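## Task

Read the lot number on the shelf edge under each foam block. Any foam block whose number shows up at least twice in the storeroom must end up on the desk, with nothing overhanging the desk edge. Every other foam block stays on the shelf it started on. The robot must not topple or finish leaning, or the task fails.

## Robot and tools

ROBOT. A TidyBot++: a wheeled base (0.54 m long, 0.50 m wide, 0.38 m tall) on four driven casters, carrying a single seven-joint arm with a two-finger gripper. The shoulder sits 0.12 m ahead of the base centre and 0.68 m above the floor. There are two cameras: base_camera on the chassis and wrist_camera, which looks along the hand. The arm begins folded with the hand pointing down. Loose objects may occasionally get nudged by outside forces.

FRAMES. Base frame: origin on the floor below the base centre, x ahead, y to the left, z up, in metres. The odometry frame is the base frame as it was when the scene began. hand_pose is the point between the finger pads, in the base frame. The hand's own z axis runs out along the fingers, and the fingers open and close along its y axis.

TOOL move. One action per call. Arguments that move things:
- base: an object with any of translate_m (forward +), strafe_m (left +), each in metres from -2 to 2, and rotate_rad (counter-clockwise seen from above +) from -6.3 to 6.3. All are offsets from where the base is, along its axes at the moment the command begins. A translate plus strafe pair is driven as one straight leg. A base move gives up after 14 s with time_out.
- joints: an object of absolute targets by name: joint_1_rad to joint_7_rad in radians, and gripper_pos from 0 (open, about 85 mm gap) to 1 (closed). Ranges: joint_2_rad ±2.249, joint_4_rad ±2.579, joint_6_rad ±2.099; the others turn freely and go the short way, so use steps below half a turn. joint_1_rad positive turns the arm clockwise from above, the reverse of rotate_rad. Tolerances for done: ±0.039 for joints 1 to 4, ±0.095 for 5 to 7, ±0.03 for the gripper.
- target: one list of seven numbers, [x, y, z, qw, qx, qy, qz]: an absolute hand pose in the base frame, metres then a unit quaternion, laid out as hand_pose prints it. Alongside target, joints may only contain gripper_pos.
- speeds: caps for this action only, keyed translate_m or strafe_m (0.05 to 0.5 m/s; give only one for a combined move) and rotate_rad (0.1 to 1.57 rad/s).
Also cameras (base_camera, wrist_camera, all; empty for none) and blocking (true waits until all motion rests; false returns in about half a second while motion continues). A move with no action just reports state and images. Unknown keys make the call invalid; out-of-range values are refused, and a refusal or an unrequested stop cancels the rest of your calls in that reply.

OTHER TOOLS. wait(seconds 0 to 10, cameras) lets time pass and returns state, early if moves finish. stop brakes all your running motions. zoom_image(camera, region [x0, y0, x1, y1] in pixels, at most 504 by 504) enlarges part of the latest image from that camera; use it to read lot numbers. read_manual gives licence texts only. finished_scene(scene) ends the current scene, given by its number, and cannot be undone.

RESULT LINES. move says done or the worst status. base_status, joint_status and hand_status report each motion: moving, done, off_target (came to rest away from the target, may still push), stopped, contact_stop, time_out, not_followed (a safety check held back the arm; with cause: for self-collision, or pose unreachable for a target), torque_fault, limit_stop_at_motor_heat. hand_target is where the hand would be with every joint on target. base_odometry counts wheel turns only, so slip looks like travel; heading in rad, left positive. base_tilt is in degrees, forward and right positive. motor_effort is percent of maximum, bracketed value is the peak in the last action. on_its_own lists things the robot did unasked. ARM HIT means a hard knock against the base or itself. Motor temperatures follow joint_positions order; MOTOR HOT appears at 60 °C and an OVER-TEMPERATURE FAULT at 75 °C makes the arm sag for 30 to 60 s.

USING TARGETS. After done the hand is usually within 3 cm; correct by adding (wanted minus hand_pose) to the last target. To hold still, resend hand_target, not hand_pose. Poses low and forward close to the base, or out of reach, can fail or drive the arm into the base. A hand pointing down reaches about 0.94 m high at most, only near the base. Loads make the arm sag; never command a loaded joint to its current reading.

GRIPPER. Closing to 1 squeezes hard and keeps squeezing; off_target there means something is held, done means nothing is. Closed fingertips stick out about 20 mm beyond the hand point.

AVOID. Dropping or releasing moving objects, slamming, hard pushes, heavy twisting or pulling on the gripper, and gripping hard on something still resting. The arm does not avoid furniture and keeps pushing when blocked; a base driving while the arm is caught above about 0.6 m, sideways swings of an outstretched arm, or reaching far over nearby furniture can tip the robot. Back away or pull the arm in to right a lean. Torque over 104.5 N m (joints 1 to 4) or 51.3 N m (5 to 7) freezes the arm for 10 s.

Each tool is called after "Emit:" as name(argument=value, ...) on one line, values as JSON.

## Session

Emit:
move()

Scene clock: 0.00 s.
Motor temperatures (°C): [38 35 31 37 40 37 42]
base_odometry: x=+0.000 y=+0.000 heading=+0.000
base_tilt: forward=-0.4 right=+0.6
base_status: not commanded
joint_positions: joint_1_rad=-0.038 joint_2_rad=-0.374 joint_3_rad=+3.113 joint_4_rad=-2.523 joint_5_rad=-0.004 joint_6_rad=-0.911 joint_7_rad=+1.592 gripper_pos=+0.000
joint_status: not commanded
motor_effort: joint_1_rad=-1 joint_2_rad=-1 joint_3_rad=+1 joint_4_rad=+15 joint_5_rad=+1 joint_6_rad=+1 joint_7_rad=+0
hand_pose: x=+0.2532 y=+0.0103 z=+0.5912 quat_wxyz=(+0.003, +0.998, +0.042, +0.041) (m; base frame)
hand_target: x=+0.2524 y=+0.0102 z=+0.5907 quat_wxyz=(+0.003, +0.998, +0.042, +0.040) (m; base frame)
hand_status: not commanded
pictures: base_camera, wrist_camera
Images, in order (width x height): base_camera 644x364, wrist_camera 644x476.

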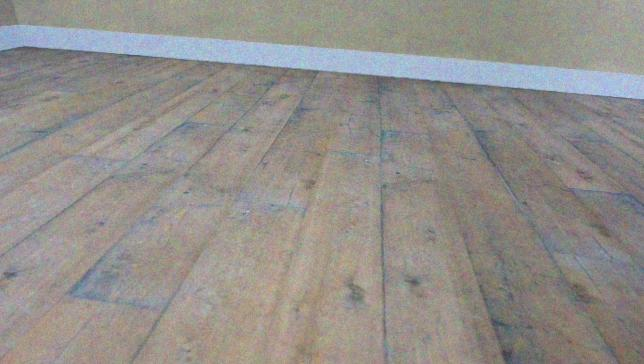

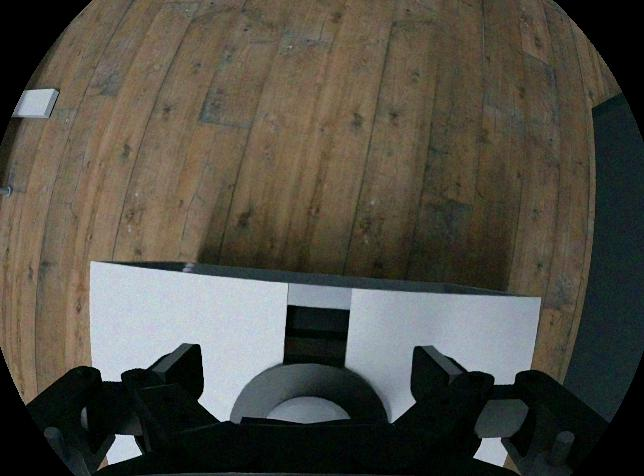

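Emit:
move(joints={"joint_6_rad":0.45}, cameras=["all"])

Emit:
move(joints={"joint_1_rad":-1.2}, cameras=["all"])

Scene clock: 2.20 s.
move: done
base_odometry: x=+0.000 y=+0.000 heading=+0.000
base_tilt: forward=-0.3 right=+0.6
base_status: not commanded
joint_positions: joint_1_rad=-0.038 joint_2_rad=-0.374 joint_3_rad=+3.113 joint_4_rad=-2.522 joint_5_rad=-0.004 joint_6_rad=+0.395 joint_7_rad=+1.592 gripper_pos=+0.000
joint_status: all done
motor_effort: joint_1_rad=+0(1) joint_2_rad=-6(6) joint_3_rad=+1(1) joint_4_rad=+19(21) joint_5_rad=+1(1) joint_6_rad=+8(9) joint_7_rad=-1(1)
hand_pose: x=+0.5335 y=+0.0296 z=+0.8452 quat_wxyz=(-0.011, +0.768, +0.034, +0.640) (m; base frame)
hand_target: x=+0.5356 y=+0.0298 z=+0.8606 quat_wxyz=(-0.011, +0.751, +0.034, +0.660) (m; base frame)
hand_status: not commanded
pictures: base_camera, wrist_camera
Images, in order (width x height): base_camera 644x364, wrist_camera 644x476.

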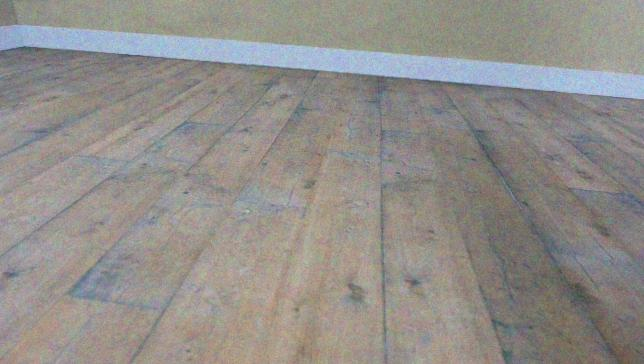

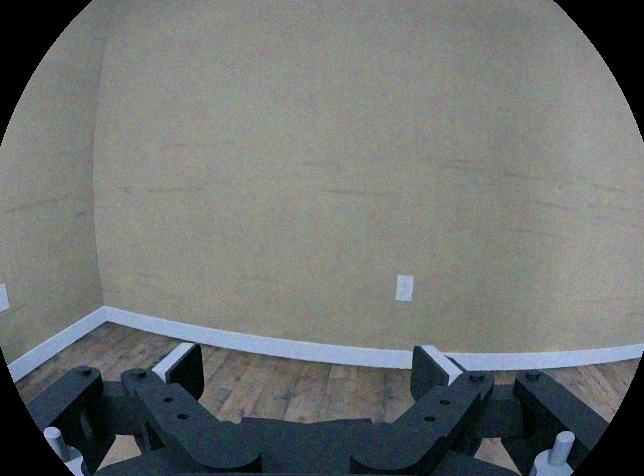

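Scene clock: 4.63 s.
move: done
base_odometry: x=+0.000 y=+0.000 heading=+0.000
base_tilt: forward=-0.3 right=+0.6
base_status: not commanded
joint_positions: joint_1_rad=-1.181 joint_2_rad=-0.374 joint_3_rad=+3.113 joint_4_rad=-2.522 joint_5_rad=-0.004 joint_6_rad=+0.395 joint_7_rad=+1.592 gripper_pos=+0.000
joint_status: all done
motor_effort: joint_1_rad=+0(2) joint_2_rad=-6(7) joint_3_rad=+1(1) joint_4_rad=+19(20) joint_5_rad=+1(1) joint_6_rad=+8(9) joint_7_rad=+0(1)
hand_pose: x=+0.2640 y=+0.3894 z=+0.8453 quat_wxyz=(-0.355, +0.627, +0.444, +0.532) (m; base frame)
hand_target: x=+0.2574 y=+0.3941 z=+0.8606 quat_wxyz=(-0.371, +0.609, +0.440, +0.545) (m; base frame)
hand_status: not commanded
pictures: base_camera, wrist_camera
Images, in order (width x height): base_camera 644x364, wrist_camera 644x476.

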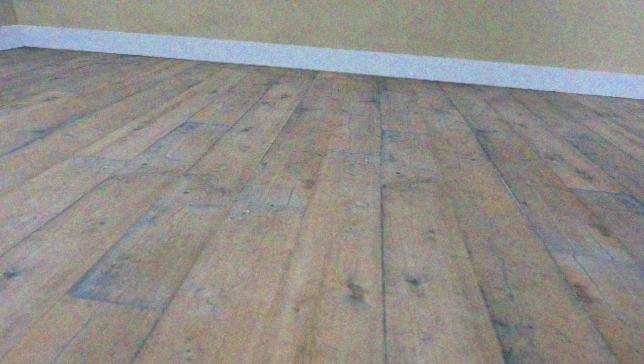

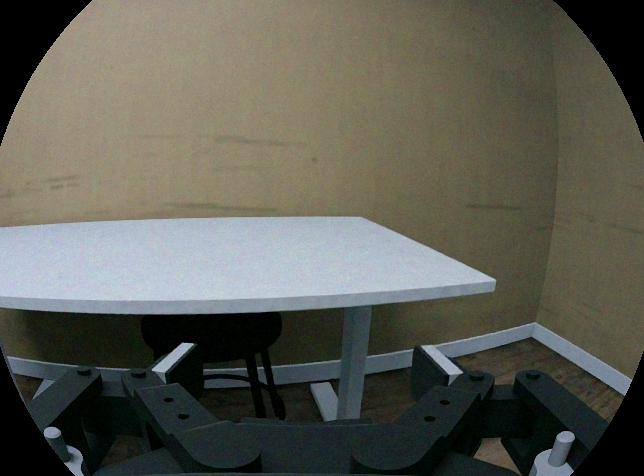

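Emit:
move(joints={"joint_1_rad":-2.2}, cameras=["wrist_camera"])

Emit:
move(joints={"joint_1_rad":-3.1}, cameras=["wrist_camera"])

Emit:
move(joints={"joint_1_rad":-4.0}, cameras=["wrist_camera"])

Scene clock: 7.10 s.
move: done
base_odometry: x=+0.000 y=+0.000 heading=+0.000
base_tilt: forward=-0.3 right=+0.6
base_status: not commanded
joint_positions: joint_1_rad=-2.181 joint_2_rad=-0.374 joint_3_rad=+3.113 joint_4_rad=-2.522 joint_5_rad=-0.004 joint_6_rad=+0.395 joint_7_rad=+1.592 gripper_pos=+0.000
joint_status: all done
motor_effort: joint_1_rad=-1(2) joint_2_rad=-6(6) joint_3_rad=+1(1) joint_4_rad=+20(21) joint_5_rad=+1(1) joint_6_rad=+9(9) joint_7_rad=+0(1)
hand_pose: x=-0.1304 y=+0.3324 z=+0.8453 quat_wxyz=(-0.567, +0.337, +0.691, +0.297) (m; base frame)
hand_target: x=-0.1379 y=+0.3294 z=+0.8606 quat_wxyz=(-0.587, +0.324, +0.678, +0.300) (m; base frame)
hand_status: not commanded
pictures: wrist_camera
Images, in order (width x height): wrist_camera 644x476.

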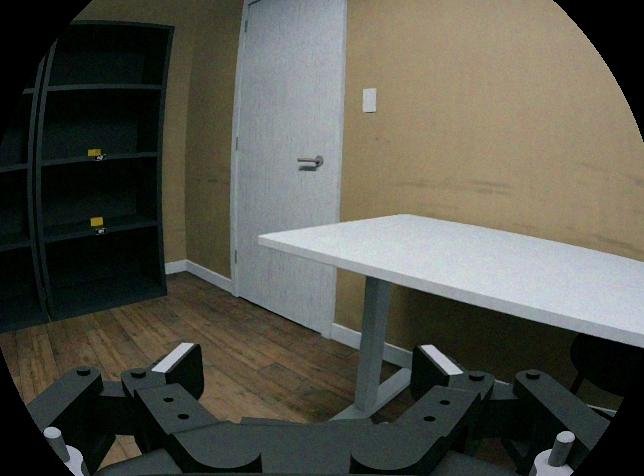

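Scene clock: 9.27 s.
move: done
base_odometry: x=+0.000 y=+0.000 heading=+0.000
base_tilt: forward=-0.4 right=+0.6
base_status: not commanded
joint_positions: joint_1_rad=-3.081 joint_2_rad=-0.374 joint_3_rad=+3.113 joint_4_rad=-2.522 joint_5_rad=-0.004 joint_6_rad=+0.395 joint_7_rad=+1.592 gripper_pos=+0.000
joint_status: all done
motor_effort: joint_1_rad=-1(2) joint_2_rad=-5(6) joint_3_rad=+1(1) joint_4_rad=+19(21) joint_5_rad=+1(1) joint_6_rad=+8(9) joint_7_rad=+0(1)
hand_pose: x=-0.2964 y=+0.0113 z=+0.8453 quat_wxyz=(-0.639, +0.004, +0.769, +0.021) (m; base frame)
hand_target: x=-0.2987 y=+0.0035 z=+0.8606 quat_wxyz=(-0.659, -0.004, +0.752, +0.015) (m; base frame)
hand_status: not commanded
pictures: wrist_camera
Images, in order (width x height): wrist_camera 644x476.

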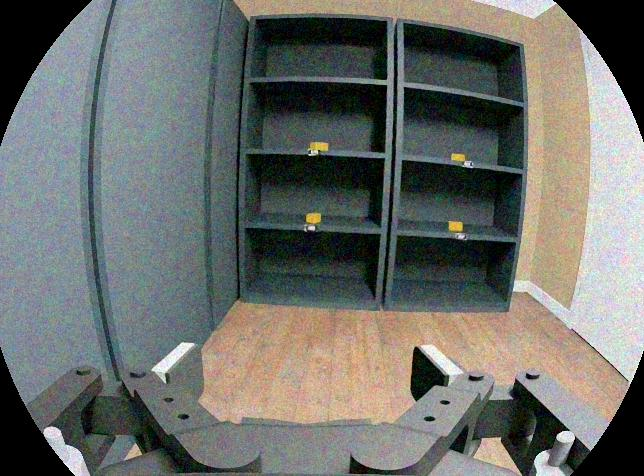

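Scene clock: 11.43 s.
move: done
base_odometry: x=+0.000 y=+0.000 heading=+0.000
base_tilt: forward=-0.4 right=+0.6
base_status: not commanded
joint_positions: joint_1_rad=-3.981 joint_2_rad=-0.374 joint_3_rad=+3.113 joint_4_rad=-2.522 joint_5_rad=-0.004 joint_6_rad=+0.395 joint_7_rad=+1.592 gripper_pos=+0.000
joint_status: all done
motor_effort: joint_1_rad=+0(2) joint_2_rad=-5(7) joint_3_rad=+1(2) joint_4_rad=+20(21) joint_5_rad=+1(1) joint_6_rad=+9(9) joint_7_rad=-1(1)
hand_pose: x=-0.1481 y=-0.3184 z=+0.8453 quat_wxyz=(-0.585, -0.331, +0.694, -0.259) (m; base frame)
hand_target: x=-0.1434 y=-0.3250 z=+0.8606 quat_wxyz=(-0.600, -0.330, +0.675, -0.273) (m; base frame)
hand_status: not commanded
pictures: wrist_camera
Images, in order (width x height): wrist_camera 644x476.

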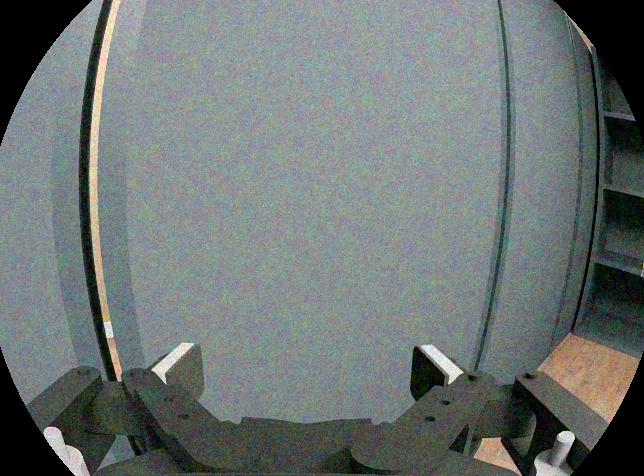

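Emit:
move(joints={"joint_1_rad":-3.1})

Emit:
move(joints={"joint_1_rad":0}, base={"rotate_rad":3.14}, cameras=["all"])

Emit:
zoom_image(camera="wrist_camera", region=[290, 120, 490, 260])

Scene clock: 13.90 s.
move: done
base_odometry: x=+0.000 y=+0.000 heading=+0.000
base_tilt: forward=-0.3 right=+0.6
base_status: not commanded
joint_positions: joint_1_rad=-3.119 joint_2_rad=-0.374 joint_3_rad=+3.113 joint_4_rad=-2.522 joint_5_rad=-0.004 joint_6_rad=+0.395 joint_7_rad=+1.592 gripper_pos=+0.000
joint_status: all done
motor_effort: joint_1_rad=+0(2) joint_2_rad=-6(7) joint_3_rad=+1(2) joint_4_rad=+19(21) joint_5_rad=+1(1) joint_6_rad=+9(9) joint_7_rad=+0(1)
hand_pose: x=-0.2965 y=-0.0042 z=+0.8453 quat_wxyz=(-0.640, -0.011, +0.768, +0.009) (m; base frame)
hand_target: x=-0.2987 y=+0.0035 z=+0.8606 quat_wxyz=(-0.659, -0.004, +0.752, +0.015) (m; base frame)
hand_status: not commanded
pictures: none

Scene clock: 17.80 s.
move: done
base_odometry: x=+0.000 y=+0.000 heading=+3.139
base_tilt: forward=-0.3 right=+0.6
base_status: done
joint_positions: joint_1_rad=-0.019 joint_2_rad=-0.374 joint_3_rad=+3.113 joint_4_rad=-2.522 joint_5_rad=-0.004 joint_6_rad=+0.395 joint_7_rad=+1.592 gripper_pos=+0.000
joint_status: all done
motor_effort: joint_1_rad=+0(2) joint_2_rad=-6(7) joint_3_rad=+1(1) joint_4_rad=+20(21) joint_5_rad=+1(1) joint_6_rad=+8(9) joint_7_rad=+0(1)
hand_pose: x=+0.5340 y=+0.0214 z=+0.8454 quat_wxyz=(-0.004, +0.768, +0.027, +0.640) (m; base frame)
hand_target: x=+0.5364 y=+0.0139 z=+0.8606 quat_wxyz=(+0.001, +0.751, +0.019, +0.660) (m; base frame)
hand_status: not commanded
pictures: base_camera, wrist_camera
Images, in order (width x height): base_camera 644x364, wrist_camera 644x476.

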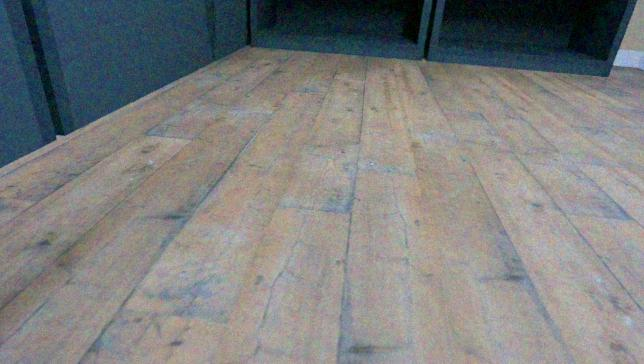

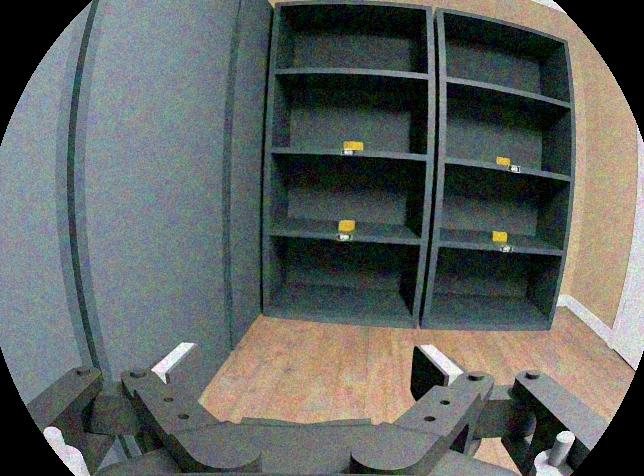

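Scaled by 2.520.

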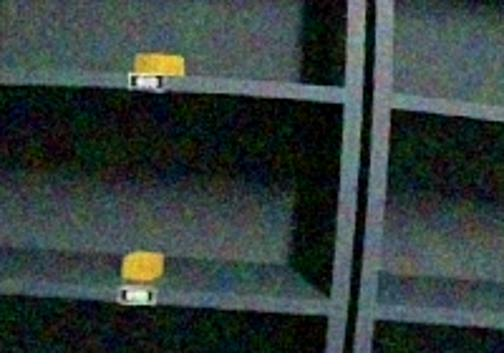

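Emit:
move(base={"translate_m":0.7,"strafe_m":-0.25}, cameras=["all"])

Emit:
zoom_image(camera="wrist_camera", region=[160, 80, 360, 280])

Emit:
zoom_image(camera="wrist_camera", region=[360, 80, 560, 280])

Scene clock: 20.80 s.
move: done
base_odometry: x=-0.700 y=+0.252 heading=+3.140
base_tilt: forward=-0.3 right=+0.6
base_status: done
joint_positions: joint_1_rad=-0.018 joint_2_rad=-0.375 joint_3_rad=+3.113 joint_4_rad=-2.522 joint_5_rad=-0.004 joint_6_rad=+0.398 joint_7_rad=+1.592 gripper_pos=+0.000
joint_status: not commanded
motor_effort: joint_1_rad=-1(1) joint_2_rad=-6(8) joint_3_rad=+0(2) joint_4_rad=+19(21) joint_5_rad=+1(1) joint_6_rad=+9(9) joint_7_rad=+0(1)
hand_pose: x=+0.5340 y=+0.0213 z=+0.8464 quat_wxyz=(-0.004, +0.767, +0.027, +0.641) (m; base frame)
hand_target: x=+0.5364 y=+0.0139 z=+0.8606 quat_wxyz=(+0.001, +0.751, +0.019, +0.660) (m; base frame)
hand_status: not commanded
pictures: base_camera, wrist_camera
Images, in order (width x height): base_camera 644x364, wrist_camera 644x476.

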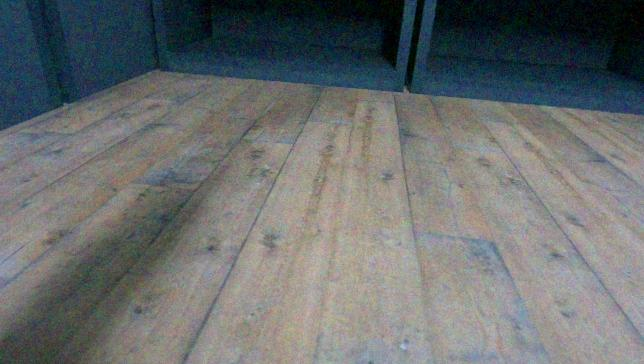

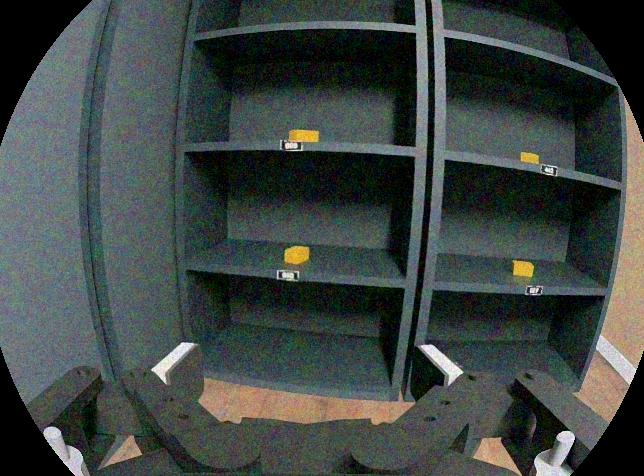

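Scaled by 2.520.

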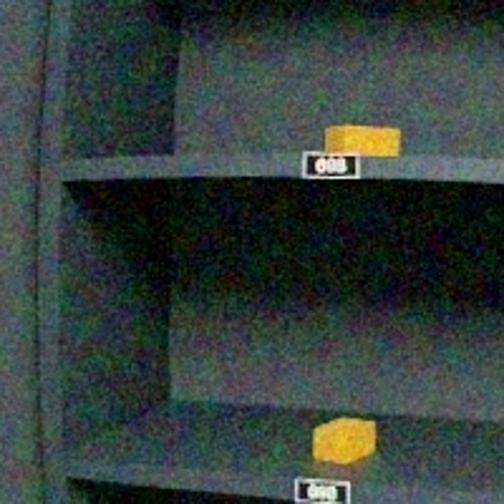

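Scaled by 2.520.

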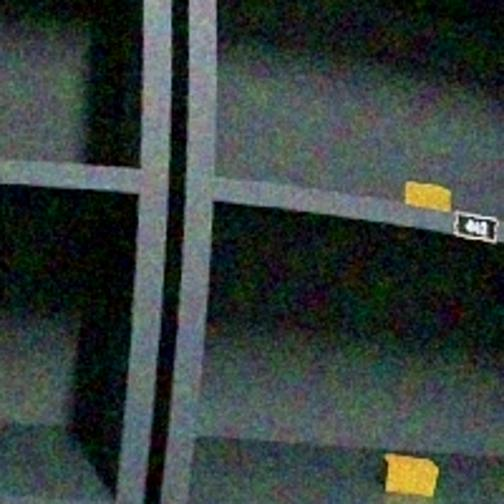

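Emit:
move(base={"translate_m":0.65,"strafe_m":-0.2}, cameras=["all"])

Emit:
zoom_image(camera="wrist_camera", region=[120, 60, 320, 260])

Emit:
zoom_image(camera="wrist_camera", region=[360, 60, 560, 260])

Emit:
zoom_image(camera="wrist_camera", region=[120, 240, 320, 440])

Emit:
zoom_image(camera="wrist_camera", region=[360, 240, 560, 440])

Scene clock: 24.03 s.
move: done
base_odometry: x=-1.349 y=+0.453 heading=+3.140
base_tilt: forward=-0.3 right=+0.6
base_status: done
joint_positions: joint_1_rad=-0.018 joint_2_rad=-0.375 joint_3_rad=+3.113 joint_4_rad=-2.522 joint_5_rad=-0.004 joint_6_rad=+0.398 joint_7_rad=+1.592 gripper_pos=+0.000
joint_status: not commanded
motor_effort: joint_1_rad=+0(1) joint_2_rad=-6(8) joint_3_rad=+1(2) joint_4_rad=+19(21) joint_5_rad=+1(1) joint_6_rad=+8(9) joint_7_rad=+0(1)
hand_pose: x=+0.5340 y=+0.0212 z=+0.8467 quat_wxyz=(-0.004, +0.767, +0.027, +0.641) (m; base frame)
hand_target: x=+0.5364 y=+0.0139 z=+0.8606 quat_wxyz=(+0.001, +0.751, +0.019, +0.660) (m; base frame)
hand_status: not commanded
pictures: base_camera, wrist_camera
Images, in order (width x height): base_camera 644x364, wrist_camera 644x476.

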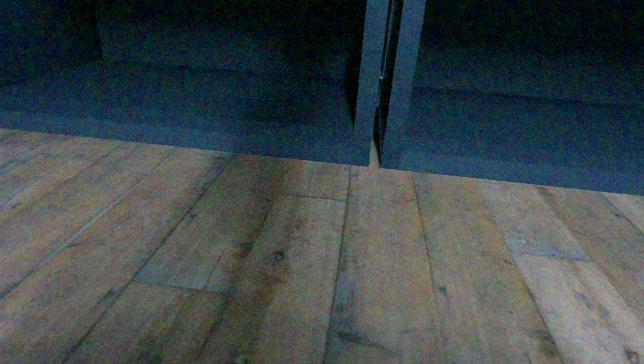

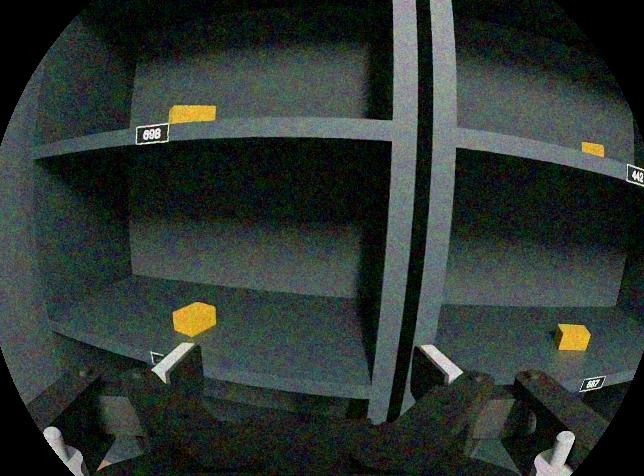

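Scaled by 2.520.

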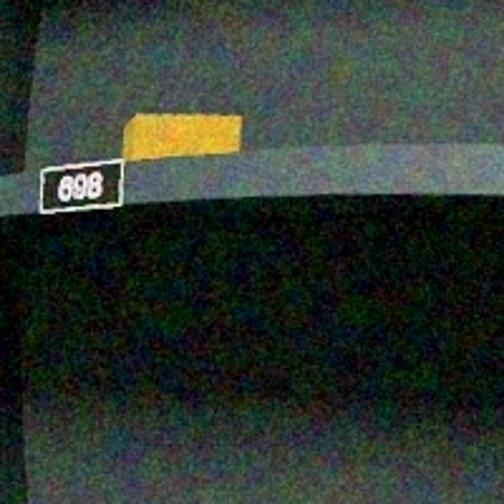

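Scaled by 2.520.

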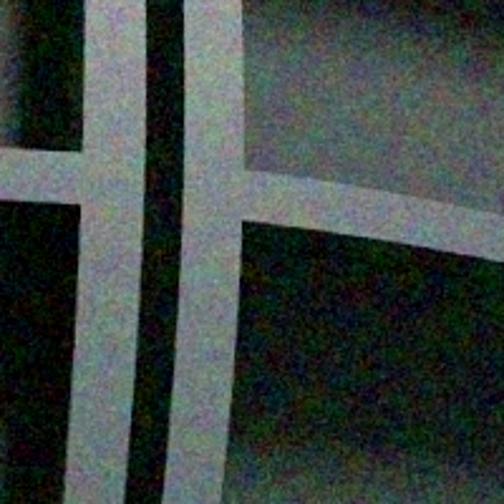

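Scaled by 2.520.

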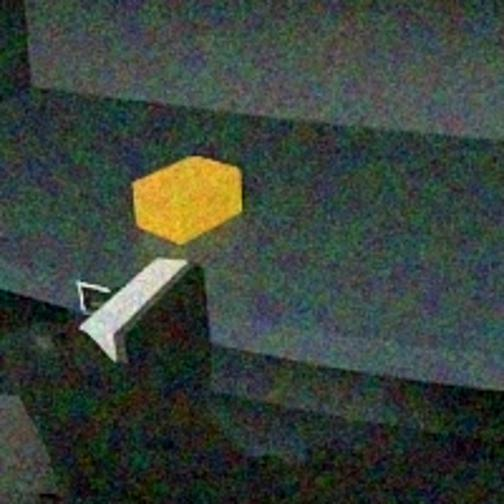

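Scaled by 2.520.

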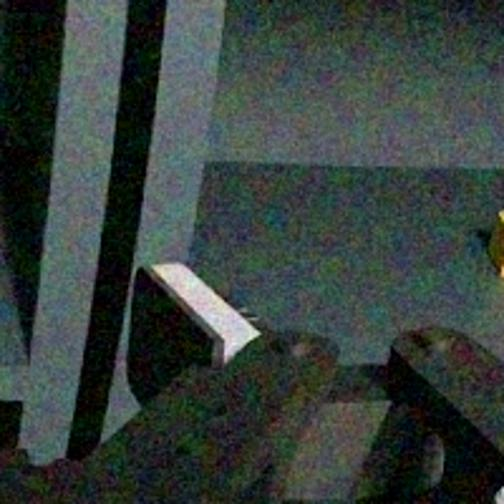

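Emit:
zoom_image(camera="wrist_camera", region=[564, 150, 644, 210])

Emit:
zoom_image(camera="wrist_camera", region=[560, 350, 640, 410])

Emit:
zoom_image(camera="wrist_camera", region=[120, 110, 200, 170])

Emit:
move(base={"strafe_m":0.4,"translate_m":-0.3}, cameras=["wrist_camera"])

Emit:
zoom_image(camera="wrist_camera", region=[280, 280, 360, 340])

Scaled by 6.300.

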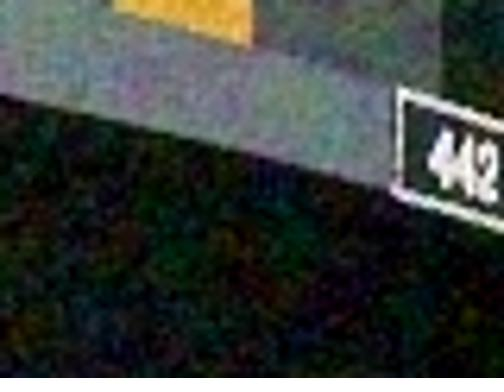

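Scaled by 6.300.

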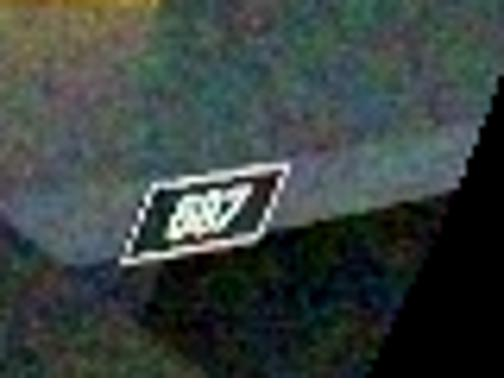

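Scaled by 6.300.

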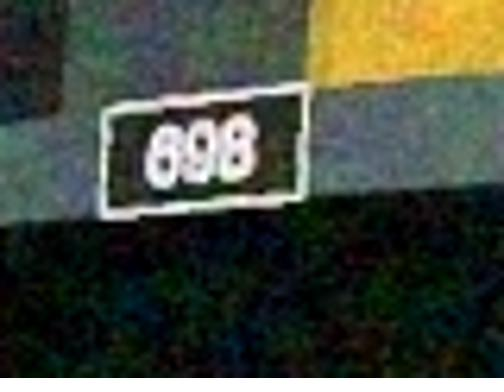

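Scene clock: 26.60 s.
move: done
base_odometry: x=-1.050 y=+0.052 heading=+3.139
base_tilt: forward=-0.4 right=+0.6
base_status: done
joint_positions: joint_1_rad=-0.017 joint_2_rad=-0.376 joint_3_rad=+3.112 joint_4_rad=-2.522 joint_5_rad=-0.004 joint_6_rad=+0.399 joint_7_rad=+1.592 gripper_pos=+0.000
joint_status: not commanded
motor_effort: joint_1_rad=+0(1) joint_2_rad=-6(8) joint_3_rad=+1(3) joint_4_rad=+20(21) joint_5_rad=+1(1) joint_6_rad=+9(10) joint_7_rad=+0(1)
hand_pose: x=+0.5339 y=+0.0208 z=+0.8473 quat_wxyz=(-0.004, +0.766, +0.026, +0.642) (m; base frame)
hand_target: x=+0.5364 y=+0.0139 z=+0.8606 quat_wxyz=(+0.001, +0.751, +0.019, +0.660) (m; base frame)
hand_status: not commanded
pictures: wrist_camera
Images, in order (width x height): wrist_camera 644x476.

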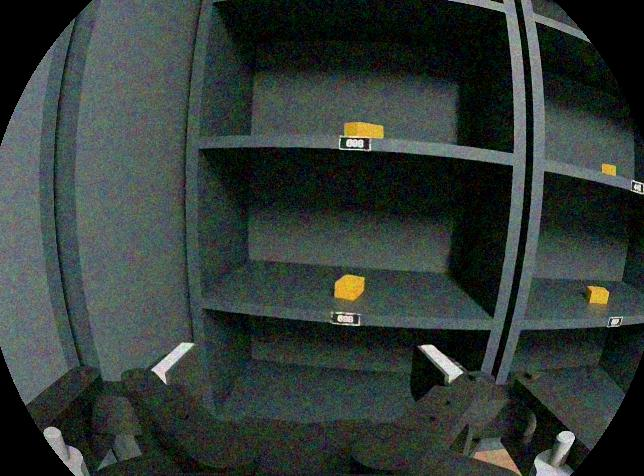

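Scaled by 6.300.

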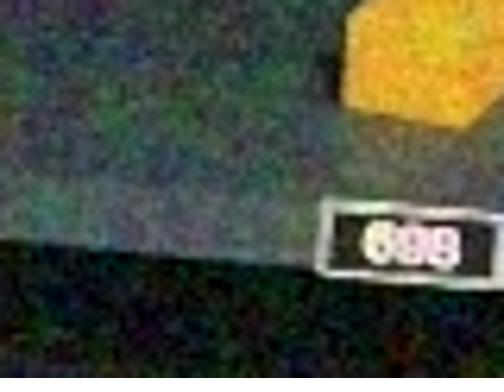

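Emit:
move(joints={"joint_1_rad":0,"joint_2_rad":0.9,"joint_4_rad":-1.5,"joint_6_rad":0.65}, cameras=["wrist_camera"])

Emit:
zoom_image(camera="wrist_camera", region=[262, 150, 442, 330])

Scene clock: 29.87 s.
move: done
base_odometry: x=-1.050 y=+0.052 heading=+3.140
base_tilt: forward=-0.3 right=+0.6
base_status: not commanded
joint_positions: joint_1_rad=-0.017 joint_2_rad=+0.872 joint_3_rad=+3.112 joint_4_rad=-1.518 joint_5_rad=-0.004 joint_6_rad=+0.593 joint_7_rad=+1.592 gripper_pos=+0.000
joint_status: all done
motor_effort: joint_1_rad=-1(2) joint_2_rad=-43(45) joint_3_rad=-1(1) joint_4_rad=+17(21) joint_5_rad=+1(1) joint_6_rad=+9(10) joint_7_rad=+0(1)
hand_pose: x=+0.9584 y=+0.0309 z=+0.6533 quat_wxyz=(-0.013, +0.782, +0.013, +0.623) (m; base frame)
hand_target: x=+0.9669 y=+0.0163 z=+0.6565 quat_wxyz=(-0.008, +0.767, +0.005, +0.641) (m; base frame)
hand_status: not commanded
pictures: wrist_camera
Images, in order (width x height): wrist_camera 644x476.

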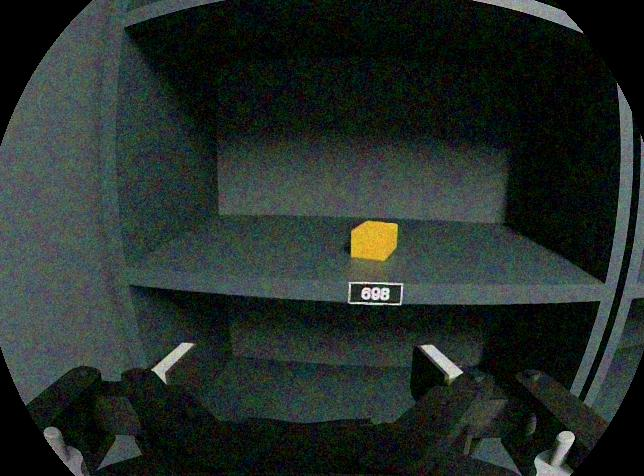

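Scaled by 2.800.

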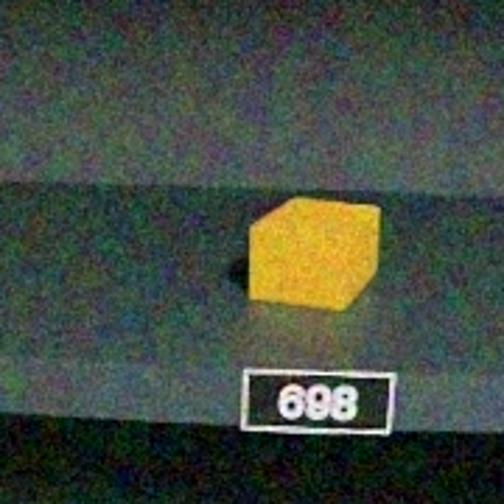

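Emit:
move(target=[0.83,-0.05,0.62,0.137,0.768,-0.176,0.601], cameras=["wrist_camera"])

Emit:
move(base={"translate_m":0.48,"strafe_m":0.08}, cameras=["all"])

Scene clock: 33.40 s.
move: done
base_odometry: x=-1.050 y=+0.052 heading=+3.140
base_tilt: forward=-0.3 right=+0.6
base_status: not commanded
joint_positions: joint_1_rad=-0.458 joint_2_rad=+0.835 joint_3_rad=+3.571 joint_4_rad=-1.848 joint_5_rad=-0.652 joint_6_rad=+0.703 joint_7_rad=+1.592 gripper_pos=+0.000
joint_status: not commanded
motor_effort: joint_1_rad=-1(2) joint_2_rad=-37(44) joint_3_rad=+7(8) joint_4_rad=+12(18) joint_5_rad=+1(1) joint_6_rad=+9(9) joint_7_rad=+0(1)
hand_pose: x=+0.8427 y=-0.0336 z=+0.6126 quat_wxyz=(+0.112, +0.783, -0.161, +0.591) (m; base frame)
hand_target: x=+0.8300 y=-0.0500 z=+0.6200 quat_wxyz=(+0.137, +0.768, -0.176, +0.601) (m; base frame)
hand_status: done (0.022 m and 3.9 deg from the pose sent, 0.155 m and 27.9 deg at the start)
pictures: wrist_camera
Images, in order (width x height): wrist_camera 644x476.

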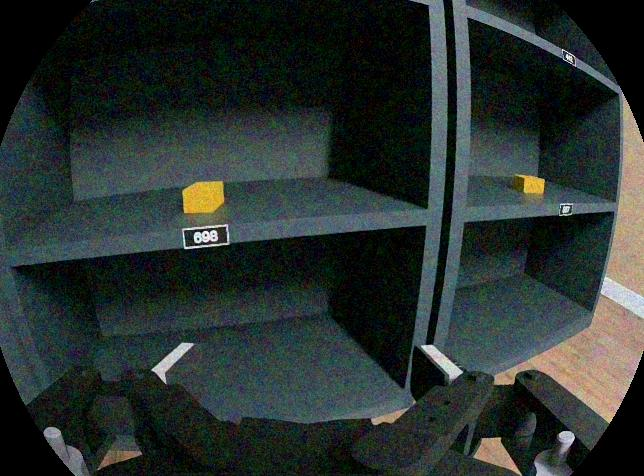

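Scene clock: 35.73 s.
move: done
base_odometry: x=-1.530 y=-0.027 heading=+3.141
base_tilt: forward=-0.3 right=+0.6
base_status: done
joint_positions: joint_1_rad=-0.459 joint_2_rad=+0.833 joint_3_rad=+3.572 joint_4_rad=-1.854 joint_5_rad=-0.656 joint_6_rad=+0.707 joint_7_rad=+1.592 gripper_pos=+0.000
joint_status: not commanded
motor_effort: joint_1_rad=+0(1) joint_2_rad=-36(38) joint_3_rad=+7(8) joint_4_rad=+12(14) joint_5_rad=+1(1) joint_6_rad=+8(9) joint_7_rad=+0(1)
hand_pose: x=+0.8407 y=-0.0357 z=+0.6130 quat_wxyz=(+0.114, +0.782, -0.163, +0.591) (m; base frame)
hand_target: x=+0.8300 y=-0.0500 z=+0.6200 quat_wxyz=(+0.137, +0.768, -0.176, +0.601) (m; base frame)
hand_status: not commanded
pictures: base_camera, wrist_camera
Images, in order (width x height): base_camera 644x364, wrist_camera 644x476.

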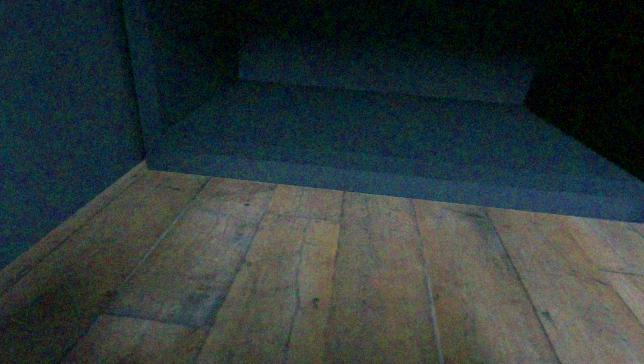

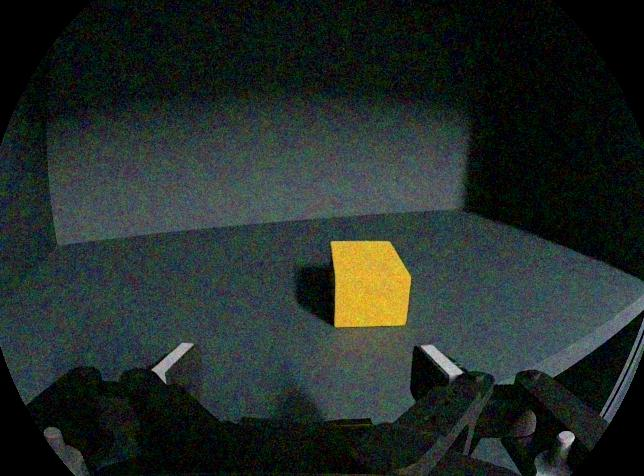

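Emit:
move(base={"translate_m":0.038,"strafe_m":-0.063})

Emit:
move(target=[0.83,-0.05,0.585,0.137,0.768,-0.176,0.601], cameras=["wrist_camera"])

Scene clock: 37.27 s.
move: done
base_odometry: x=-1.568 y=+0.036 heading=+3.141
base_tilt: forward=-0.3 right=+0.6
base_status: done
joint_positions: joint_1_rad=-0.468 joint_2_rad=+0.833 joint_3_rad=+3.583 joint_4_rad=-1.854 joint_5_rad=-0.658 joint_6_rad=+0.708 joint_7_rad=+1.592 gripper_pos=+0.000
joint_status: not commanded
motor_effort: joint_1_rad=-1(5) joint_2_rad=-36(37) joint_3_rad=+8(9) joint_4_rad=+12(13) joint_5_rad=+1(1) joint_6_rad=+9(9) joint_7_rad=+0(1)
hand_pose: x=+0.8409 y=-0.0350 z=+0.6160 quat_wxyz=(+0.116, +0.780, -0.161, +0.593) (m; base frame)
hand_target: x=+0.8300 y=-0.0500 z=+0.6200 quat_wxyz=(+0.137, +0.768, -0.176, +0.601) (m; base frame)
hand_status: not commanded
pictures: none

Scene clock: 38.40 s.
move: done
base_odometry: x=-1.568 y=+0.036 heading=+3.141
base_tilt: forward=-0.3 right=+0.6
base_status: not commanded
joint_positions: joint_1_rad=-0.467 joint_2_rad=+0.891 joint_3_rad=+3.572 joint_4_rad=-1.854 joint_5_rad=-0.658 joint_6_rad=+0.768 joint_7_rad=+1.586 gripper_pos=+0.000
joint_status: not commanded
motor_effort: joint_1_rad=+0(1) joint_2_rad=-37(39) joint_3_rad=+8(8) joint_4_rad=+11(12) joint_5_rad=+1(1) joint_6_rad=+8(9) joint_7_rad=+0(1)
hand_pose: x=+0.8412 y=-0.0338 z=+0.5946 quat_wxyz=(+0.129, +0.778, -0.148, +0.597) (m; base frame)
hand_target: x=+0.8300 y=-0.0500 z=+0.5850 quat_wxyz=(+0.137, +0.768, -0.176, +0.601) (m; base frame)
hand_status: done (0.022 m and 3.5 deg from the pose sent, 0.036 m and 3.4 deg at the start)
pictures: wrist_camera
Images, in order (width x height): wrist_camera 644x476.

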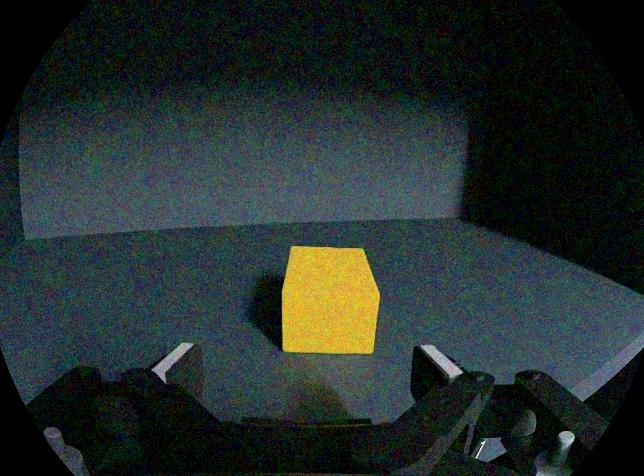

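Emit:
move(target=[0.83,-0.05,0.56,0.137,0.768,-0.176,0.601])

Emit:
move(base={"translate_m":0.108,"strafe_m":-0.05}, speeds={"translate_m":0.15}, cameras=["wrist_camera"])

Scene clock: 39.60 s.
move: done
base_odometry: x=-1.568 y=+0.036 heading=+3.141
base_tilt: forward=-0.3 right=+0.6
base_status: not commanded
joint_positions: joint_1_rad=-0.465 joint_2_rad=+0.947 joint_3_rad=+3.559 joint_4_rad=-1.854 joint_5_rad=-0.658 joint_6_rad=+0.808 joint_7_rad=+1.565 gripper_pos=+0.000
joint_status: not commanded
motor_effort: joint_1_rad=-1(1) joint_2_rad=-37(40) joint_3_rad=+8(8) joint_4_rad=+10(11) joint_5_rad=+1(1) joint_6_rad=+8(9) joint_7_rad=+0(0)
hand_pose: x=+0.8389 y=-0.0326 z=+0.5683 quat_wxyz=(+0.134, +0.780, -0.144, +0.595) (m; base frame)
hand_target: x=+0.8300 y=-0.0500 z=+0.5600 quat_wxyz=(+0.137, +0.768, -0.176, +0.601) (m; base frame)
hand_status: done (0.021 m and 4.0 deg from the pose sent, 0.040 m and 3.5 deg at the start)
pictures: none

Scene clock: 41.07 s.
move: done
base_odometry: x=-1.676 y=+0.086 heading=+3.140
base_tilt: forward=-0.3 right=+0.6
base_status: done
joint_positions: joint_1_rad=-0.457 joint_2_rad=+0.947 joint_3_rad=+3.556 joint_4_rad=-1.854 joint_5_rad=-0.658 joint_6_rad=+0.809 joint_7_rad=+1.565 gripper_pos=+0.000
joint_status: not commanded
motor_effort: joint_1_rad=+0(3) joint_2_rad=-38(40) joint_3_rad=+8(10) joint_4_rad=+10(11) joint_5_rad=+0(1) joint_6_rad=+9(9) joint_7_rad=+0(1)
hand_pose: x=+0.8385 y=-0.0369 z=+0.5674 quat_wxyz=(+0.135, +0.780, -0.147, +0.594) (m; base frame)
hand_target: x=+0.8300 y=-0.0500 z=+0.5600 quat_wxyz=(+0.137, +0.768, -0.176, +0.601) (m; base frame)
hand_status: not commanded
pictures: wrist_camera
Images, in order (width x height): wrist_camera 644x476.

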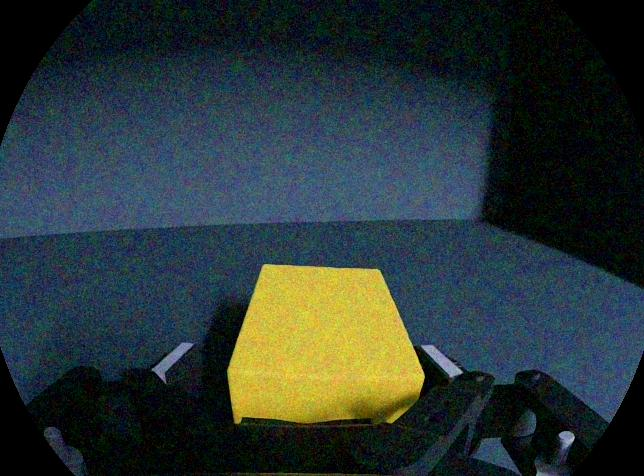

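Emit:
move(joints={"gripper_pos":0.45}, cameras=["wrist_camera"])

Emit:
move(target=[0.83,-0.05,0.62,0.137,0.768,-0.176,0.601], cameras=["wrist_camera"])

Scene clock: 42.03 s.
move: off_target
base_odometry: x=-1.676 y=+0.086 heading=+3.140
base_tilt: forward=-0.3 right=+0.6
base_status: not commanded
joint_positions: joint_1_rad=-0.457 joint_2_rad=+0.947 joint_3_rad=+3.556 joint_4_rad=-1.854 joint_5_rad=-0.658 joint_6_rad=+0.810 joint_7_rad=+1.565 gripper_pos=+0.390
joint_status: gripper_pos off_target (ended at +0.390, target +0.450)
motor_effort: joint_1_rad=+0(1) joint_2_rad=-37(38) joint_3_rad=+8(8) joint_4_rad=+10(10) joint_5_rad=+1(1) joint_6_rad=+8(9) joint_7_rad=+0(0)
hand_pose: x=+0.8386 y=-0.0369 z=+0.5679 quat_wxyz=(+0.135, +0.779, -0.147, +0.594) (m; base frame)
hand_target: x=+0.8300 y=-0.0500 z=+0.5600 quat_wxyz=(+0.137, +0.768, -0.176, +0.601) (m; base frame)
hand_status: not commanded
pictures: wrist_camera
Images, in order (width x height): wrist_camera 644x476.

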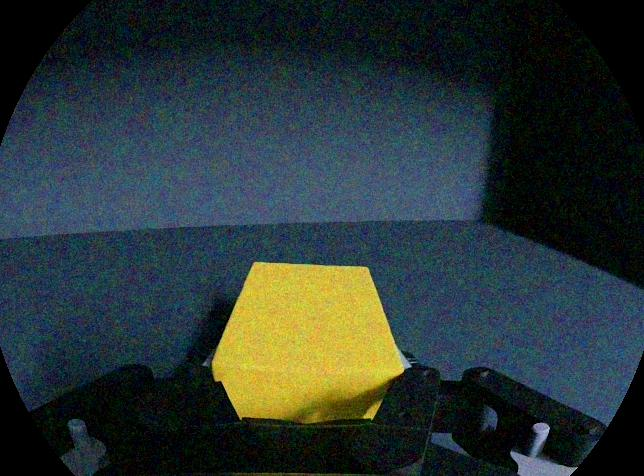

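Scene clock: 43.07 s.
move: done
base_odometry: x=-1.676 y=+0.086 heading=+3.140
base_tilt: forward=-0.3 right=+0.6
base_status: not commanded
joint_positions: joint_1_rad=-0.460 joint_2_rad=+0.823 joint_3_rad=+3.576 joint_4_rad=-1.855 joint_5_rad=-0.659 joint_6_rad=+0.794 joint_7_rad=+1.588 gripper_pos=+0.390
joint_status: not commanded
motor_effort: joint_1_rad=-1(1) joint_2_rad=-36(40) joint_3_rad=+8(9) joint_4_rad=+12(12) joint_5_rad=+1(1) joint_6_rad=+9(10) joint_7_rad=-1(1)
hand_pose: x=+0.8459 y=-0.0406 z=+0.6462 quat_wxyz=(+0.119, +0.752, -0.163, +0.628) (m; base frame)
hand_target: x=+0.8300 y=-0.0500 z=+0.6200 quat_wxyz=(+0.137, +0.768, -0.176, +0.601) (m; base frame)
hand_status: done (0.032 m and 4.4 deg from the pose sent, 0.054 m and 3.7 deg at the start)
pictures: wrist_camera
Images, in order (width x height): wrist_camera 644x476.

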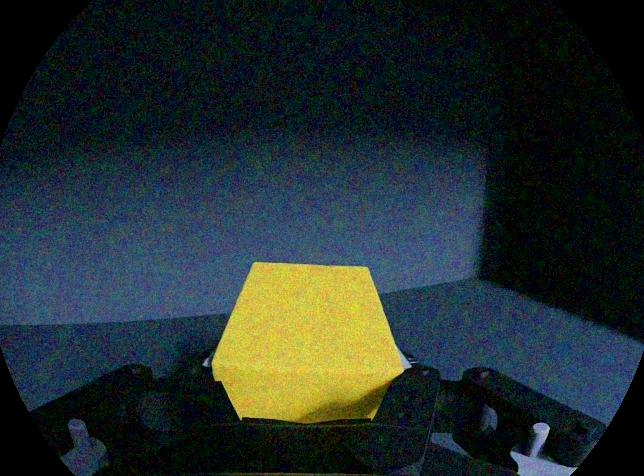

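Emit:
move(base={"translate_m":-1.7,"strafe_m":-0.08})

Emit:
move(joints={"joint_1_rad":0.02,"joint_2_rad":-0.2,"joint_3_rad":3.14,"joint_4_rad":-2.3,"joint_5_rad":0,"joint_6_rad":0.35,"joint_7_rad":1.57})

Emit:
move(base={"rotate_rad":-1.57}, cameras=["all"])

Scene clock: 48.27 s.
move: done
base_odometry: x=+0.024 y=+0.164 heading=+3.141
base_tilt: forward=-0.3 right=+0.6
base_status: done
joint_positions: joint_1_rad=-0.461 joint_2_rad=+0.823 joint_3_rad=+3.576 joint_4_rad=-1.857 joint_5_rad=-0.659 joint_6_rad=+0.794 joint_7_rad=+1.588 gripper_pos=+0.390
joint_status: not commanded
motor_effort: joint_1_rad=-1(4) joint_2_rad=-37(39) joint_3_rad=+8(8) joint_4_rad=+12(14) joint_5_rad=+1(1) joint_6_rad=+9(10) joint_7_rad=+0(1)
hand_pose: x=+0.8453 y=-0.0402 z=+0.6454 quat_wxyz=(+0.120, +0.753, -0.163, +0.627) (m; base frame)
hand_target: x=+0.8300 y=-0.0500 z=+0.6200 quat_wxyz=(+0.137, +0.768, -0.176, +0.601) (m; base frame)
hand_status: not commanded
pictures: none

Scene clock: 50.60 s.
move: done
base_odometry: x=+0.024 y=+0.164 heading=+3.141
base_tilt: forward=-0.3 right=+0.6
base_status: not commanded
joint_positions: joint_1_rad=+0.000 joint_2_rad=-0.193 joint_3_rad=+3.157 joint_4_rad=-2.270 joint_5_rad=-0.072 joint_6_rad=+0.399 joint_7_rad=+1.588 gripper_pos=+0.390
joint_status: all done
motor_effort: joint_1_rad=-1(2) joint_2_rad=-13(38) joint_3_rad=+0(8) joint_4_rad=+21(21) joint_5_rad=+1(3) joint_6_rad=+9(10) joint_7_rad=+0(1)
hand_pose: x=+0.6227 y=-0.0156 z=+0.9087 quat_wxyz=(-0.002, +0.744, -0.034, +0.668) (m; base frame)
hand_target: x=+0.6130 y=-0.0077 z=+0.8800 quat_wxyz=(+0.006, +0.767, -0.007, +0.641) (m; base frame)
hand_status: not commanded
pictures: none

Scene clock: 52.93 s.
move: done
base_odometry: x=+0.024 y=+0.165 heading=+1.571
base_tilt: forward=-0.3 right=+0.6
base_status: done
joint_positions: joint_1_rad=+0.011 joint_2_rad=-0.193 joint_3_rad=+3.148 joint_4_rad=-2.270 joint_5_rad=-0.067 joint_6_rad=+0.396 joint_7_rad=+1.588 gripper_pos=+0.390
joint_status: not commanded
motor_effort: joint_1_rad=-1(2) joint_2_rad=-13(15) joint_3_rad=+0(2) joint_4_rad=+21(21) joint_5_rad=+1(1) joint_6_rad=+9(10) joint_7_rad=+0(1)
hand_pose: x=+0.6225 y=-0.0160 z=+0.9078 quat_wxyz=(+0.000, +0.745, -0.032, +0.667) (m; base frame)
hand_target: x=+0.6130 y=-0.0077 z=+0.8800 quat_wxyz=(+0.006, +0.767, -0.007, +0.641) (m; base frame)
hand_status: not commanded
pictures: base_camera, wrist_camera
Images, in order (width x height): base_camera 644x364, wrist_camera 644x476.

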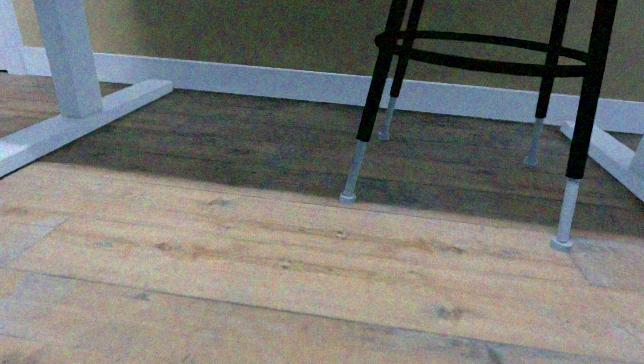

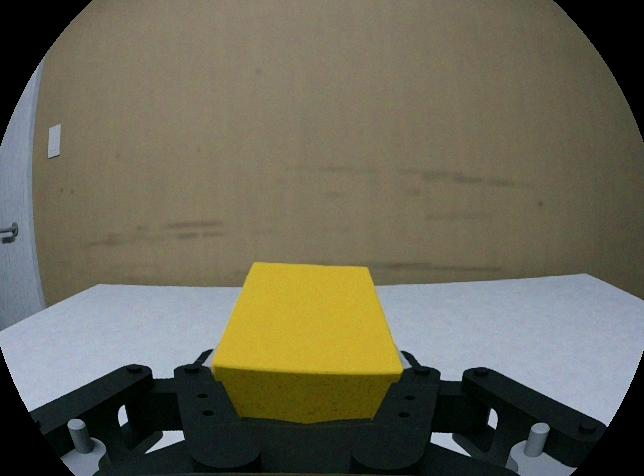

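Emit:
move(base={"translate_m":0.15})

Emit:
move(target=[0.64,0,0.85,0,0.755,0,0.656], cameras=["wrist_camera"])

Emit:
move(target=[0.64,0,0.82,0,0.755,0,0.656], cameras=["wrist_camera"])

Scene clock: 55.20 s.
move: done
base_odometry: x=+0.024 y=+0.315 heading=+1.570
base_tilt: forward=-0.3 right=+0.6
base_status: done
joint_positions: joint_1_rad=+0.011 joint_2_rad=-0.196 joint_3_rad=+3.149 joint_4_rad=-2.272 joint_5_rad=-0.067 joint_6_rad=+0.395 joint_7_rad=+1.588 gripper_pos=+0.390
joint_status: not commanded
motor_effort: joint_1_rad=+0(1) joint_2_rad=-12(16) joint_3_rad=+0(1) joint_4_rad=+21(22) joint_5_rad=+1(1) joint_6_rad=+9(10) joint_7_rad=+0(1)
hand_pose: x=+0.6212 y=-0.0160 z=+0.9077 quat_wxyz=(+0.000, +0.745, -0.032, +0.667) (m; base frame)
hand_target: x=+0.6130 y=-0.0077 z=+0.8800 quat_wxyz=(+0.006, +0.767, -0.007, +0.641) (m; base frame)
hand_status: not commanded
pictures: none

Scene clock: 56.53 s.
move: done
base_odometry: x=+0.024 y=+0.315 heading=+1.570
base_tilt: forward=-0.3 right=+0.6
base_status: not commanded
joint_positions: joint_1_rad=+0.011 joint_2_rad=-0.066 joint_3_rad=+3.148 joint_4_rad=-2.323 joint_5_rad=-0.059 joint_6_rad=+0.528 joint_7_rad=+1.588 gripper_pos=+0.390
joint_status: not commanded
motor_effort: joint_1_rad=-1(1) joint_2_rad=-16(18) joint_3_rad=+0(1) joint_4_rad=+18(21) joint_5_rad=+1(1) joint_6_rad=+9(10) joint_7_rad=+0(1)
hand_pose: x=+0.6418 y=-0.0173 z=+0.8534 quat_wxyz=(+0.006, +0.760, -0.030, +0.649) (m; base frame)
hand_target: x=+0.6400 y=+0.0000 z=+0.8500 quat_wxyz=(+0.000, +0.755, +0.000, +0.656) (m; base frame)
hand_status: done (0.018 m and 3.6 deg from the pose sent, 0.063 m and 4.1 deg at the start)
pictures: wrist_camera
Images, in order (width x height): wrist_camera 644x476.

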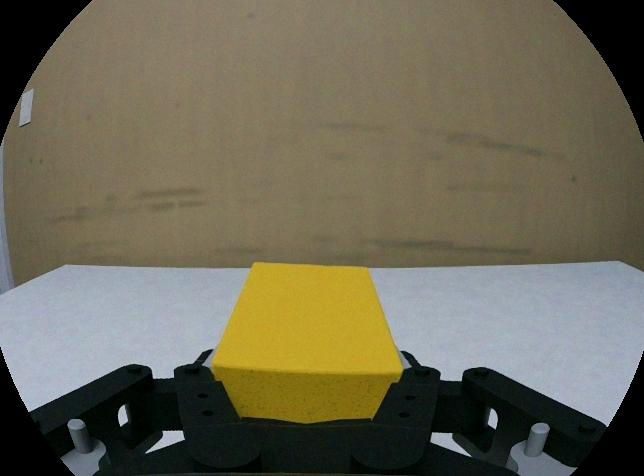

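Scene clock: 57.70 s.
move: done
base_odometry: x=+0.024 y=+0.315 heading=+1.570
base_tilt: forward=-0.3 right=+0.6
base_status: not commanded
joint_positions: joint_1_rad=+0.011 joint_2_rad=+0.006 joint_3_rad=+3.148 joint_4_rad=-2.391 joint_5_rad=-0.059 joint_6_rad=+0.668 joint_7_rad=+1.588 gripper_pos=+0.390
joint_status: not commanded
motor_effort: joint_1_rad=+0(1) joint_2_rad=-17(19) joint_3_rad=+0(0) joint_4_rad=+18(19) joint_5_rad=+1(1) joint_6_rad=+9(10) joint_7_rad=+0(1)
hand_pose: x=+0.6416 y=-0.0193 z=+0.8226 quat_wxyz=(+0.010, +0.760, -0.030, +0.649) (m; base frame)
hand_target: x=+0.6400 y=+0.0000 z=+0.8200 quat_wxyz=(+0.000, +0.755, +0.000, +0.656) (m; base frame)
hand_status: done (0.020 m and 3.8 deg from the pose sent, 0.038 m and 3.6 deg at the start)
pictures: wrist_camera
Images, in order (width x height): wrist_camera 644x476.

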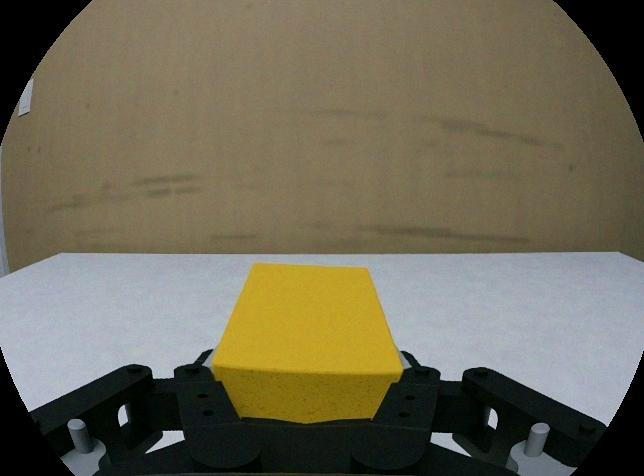

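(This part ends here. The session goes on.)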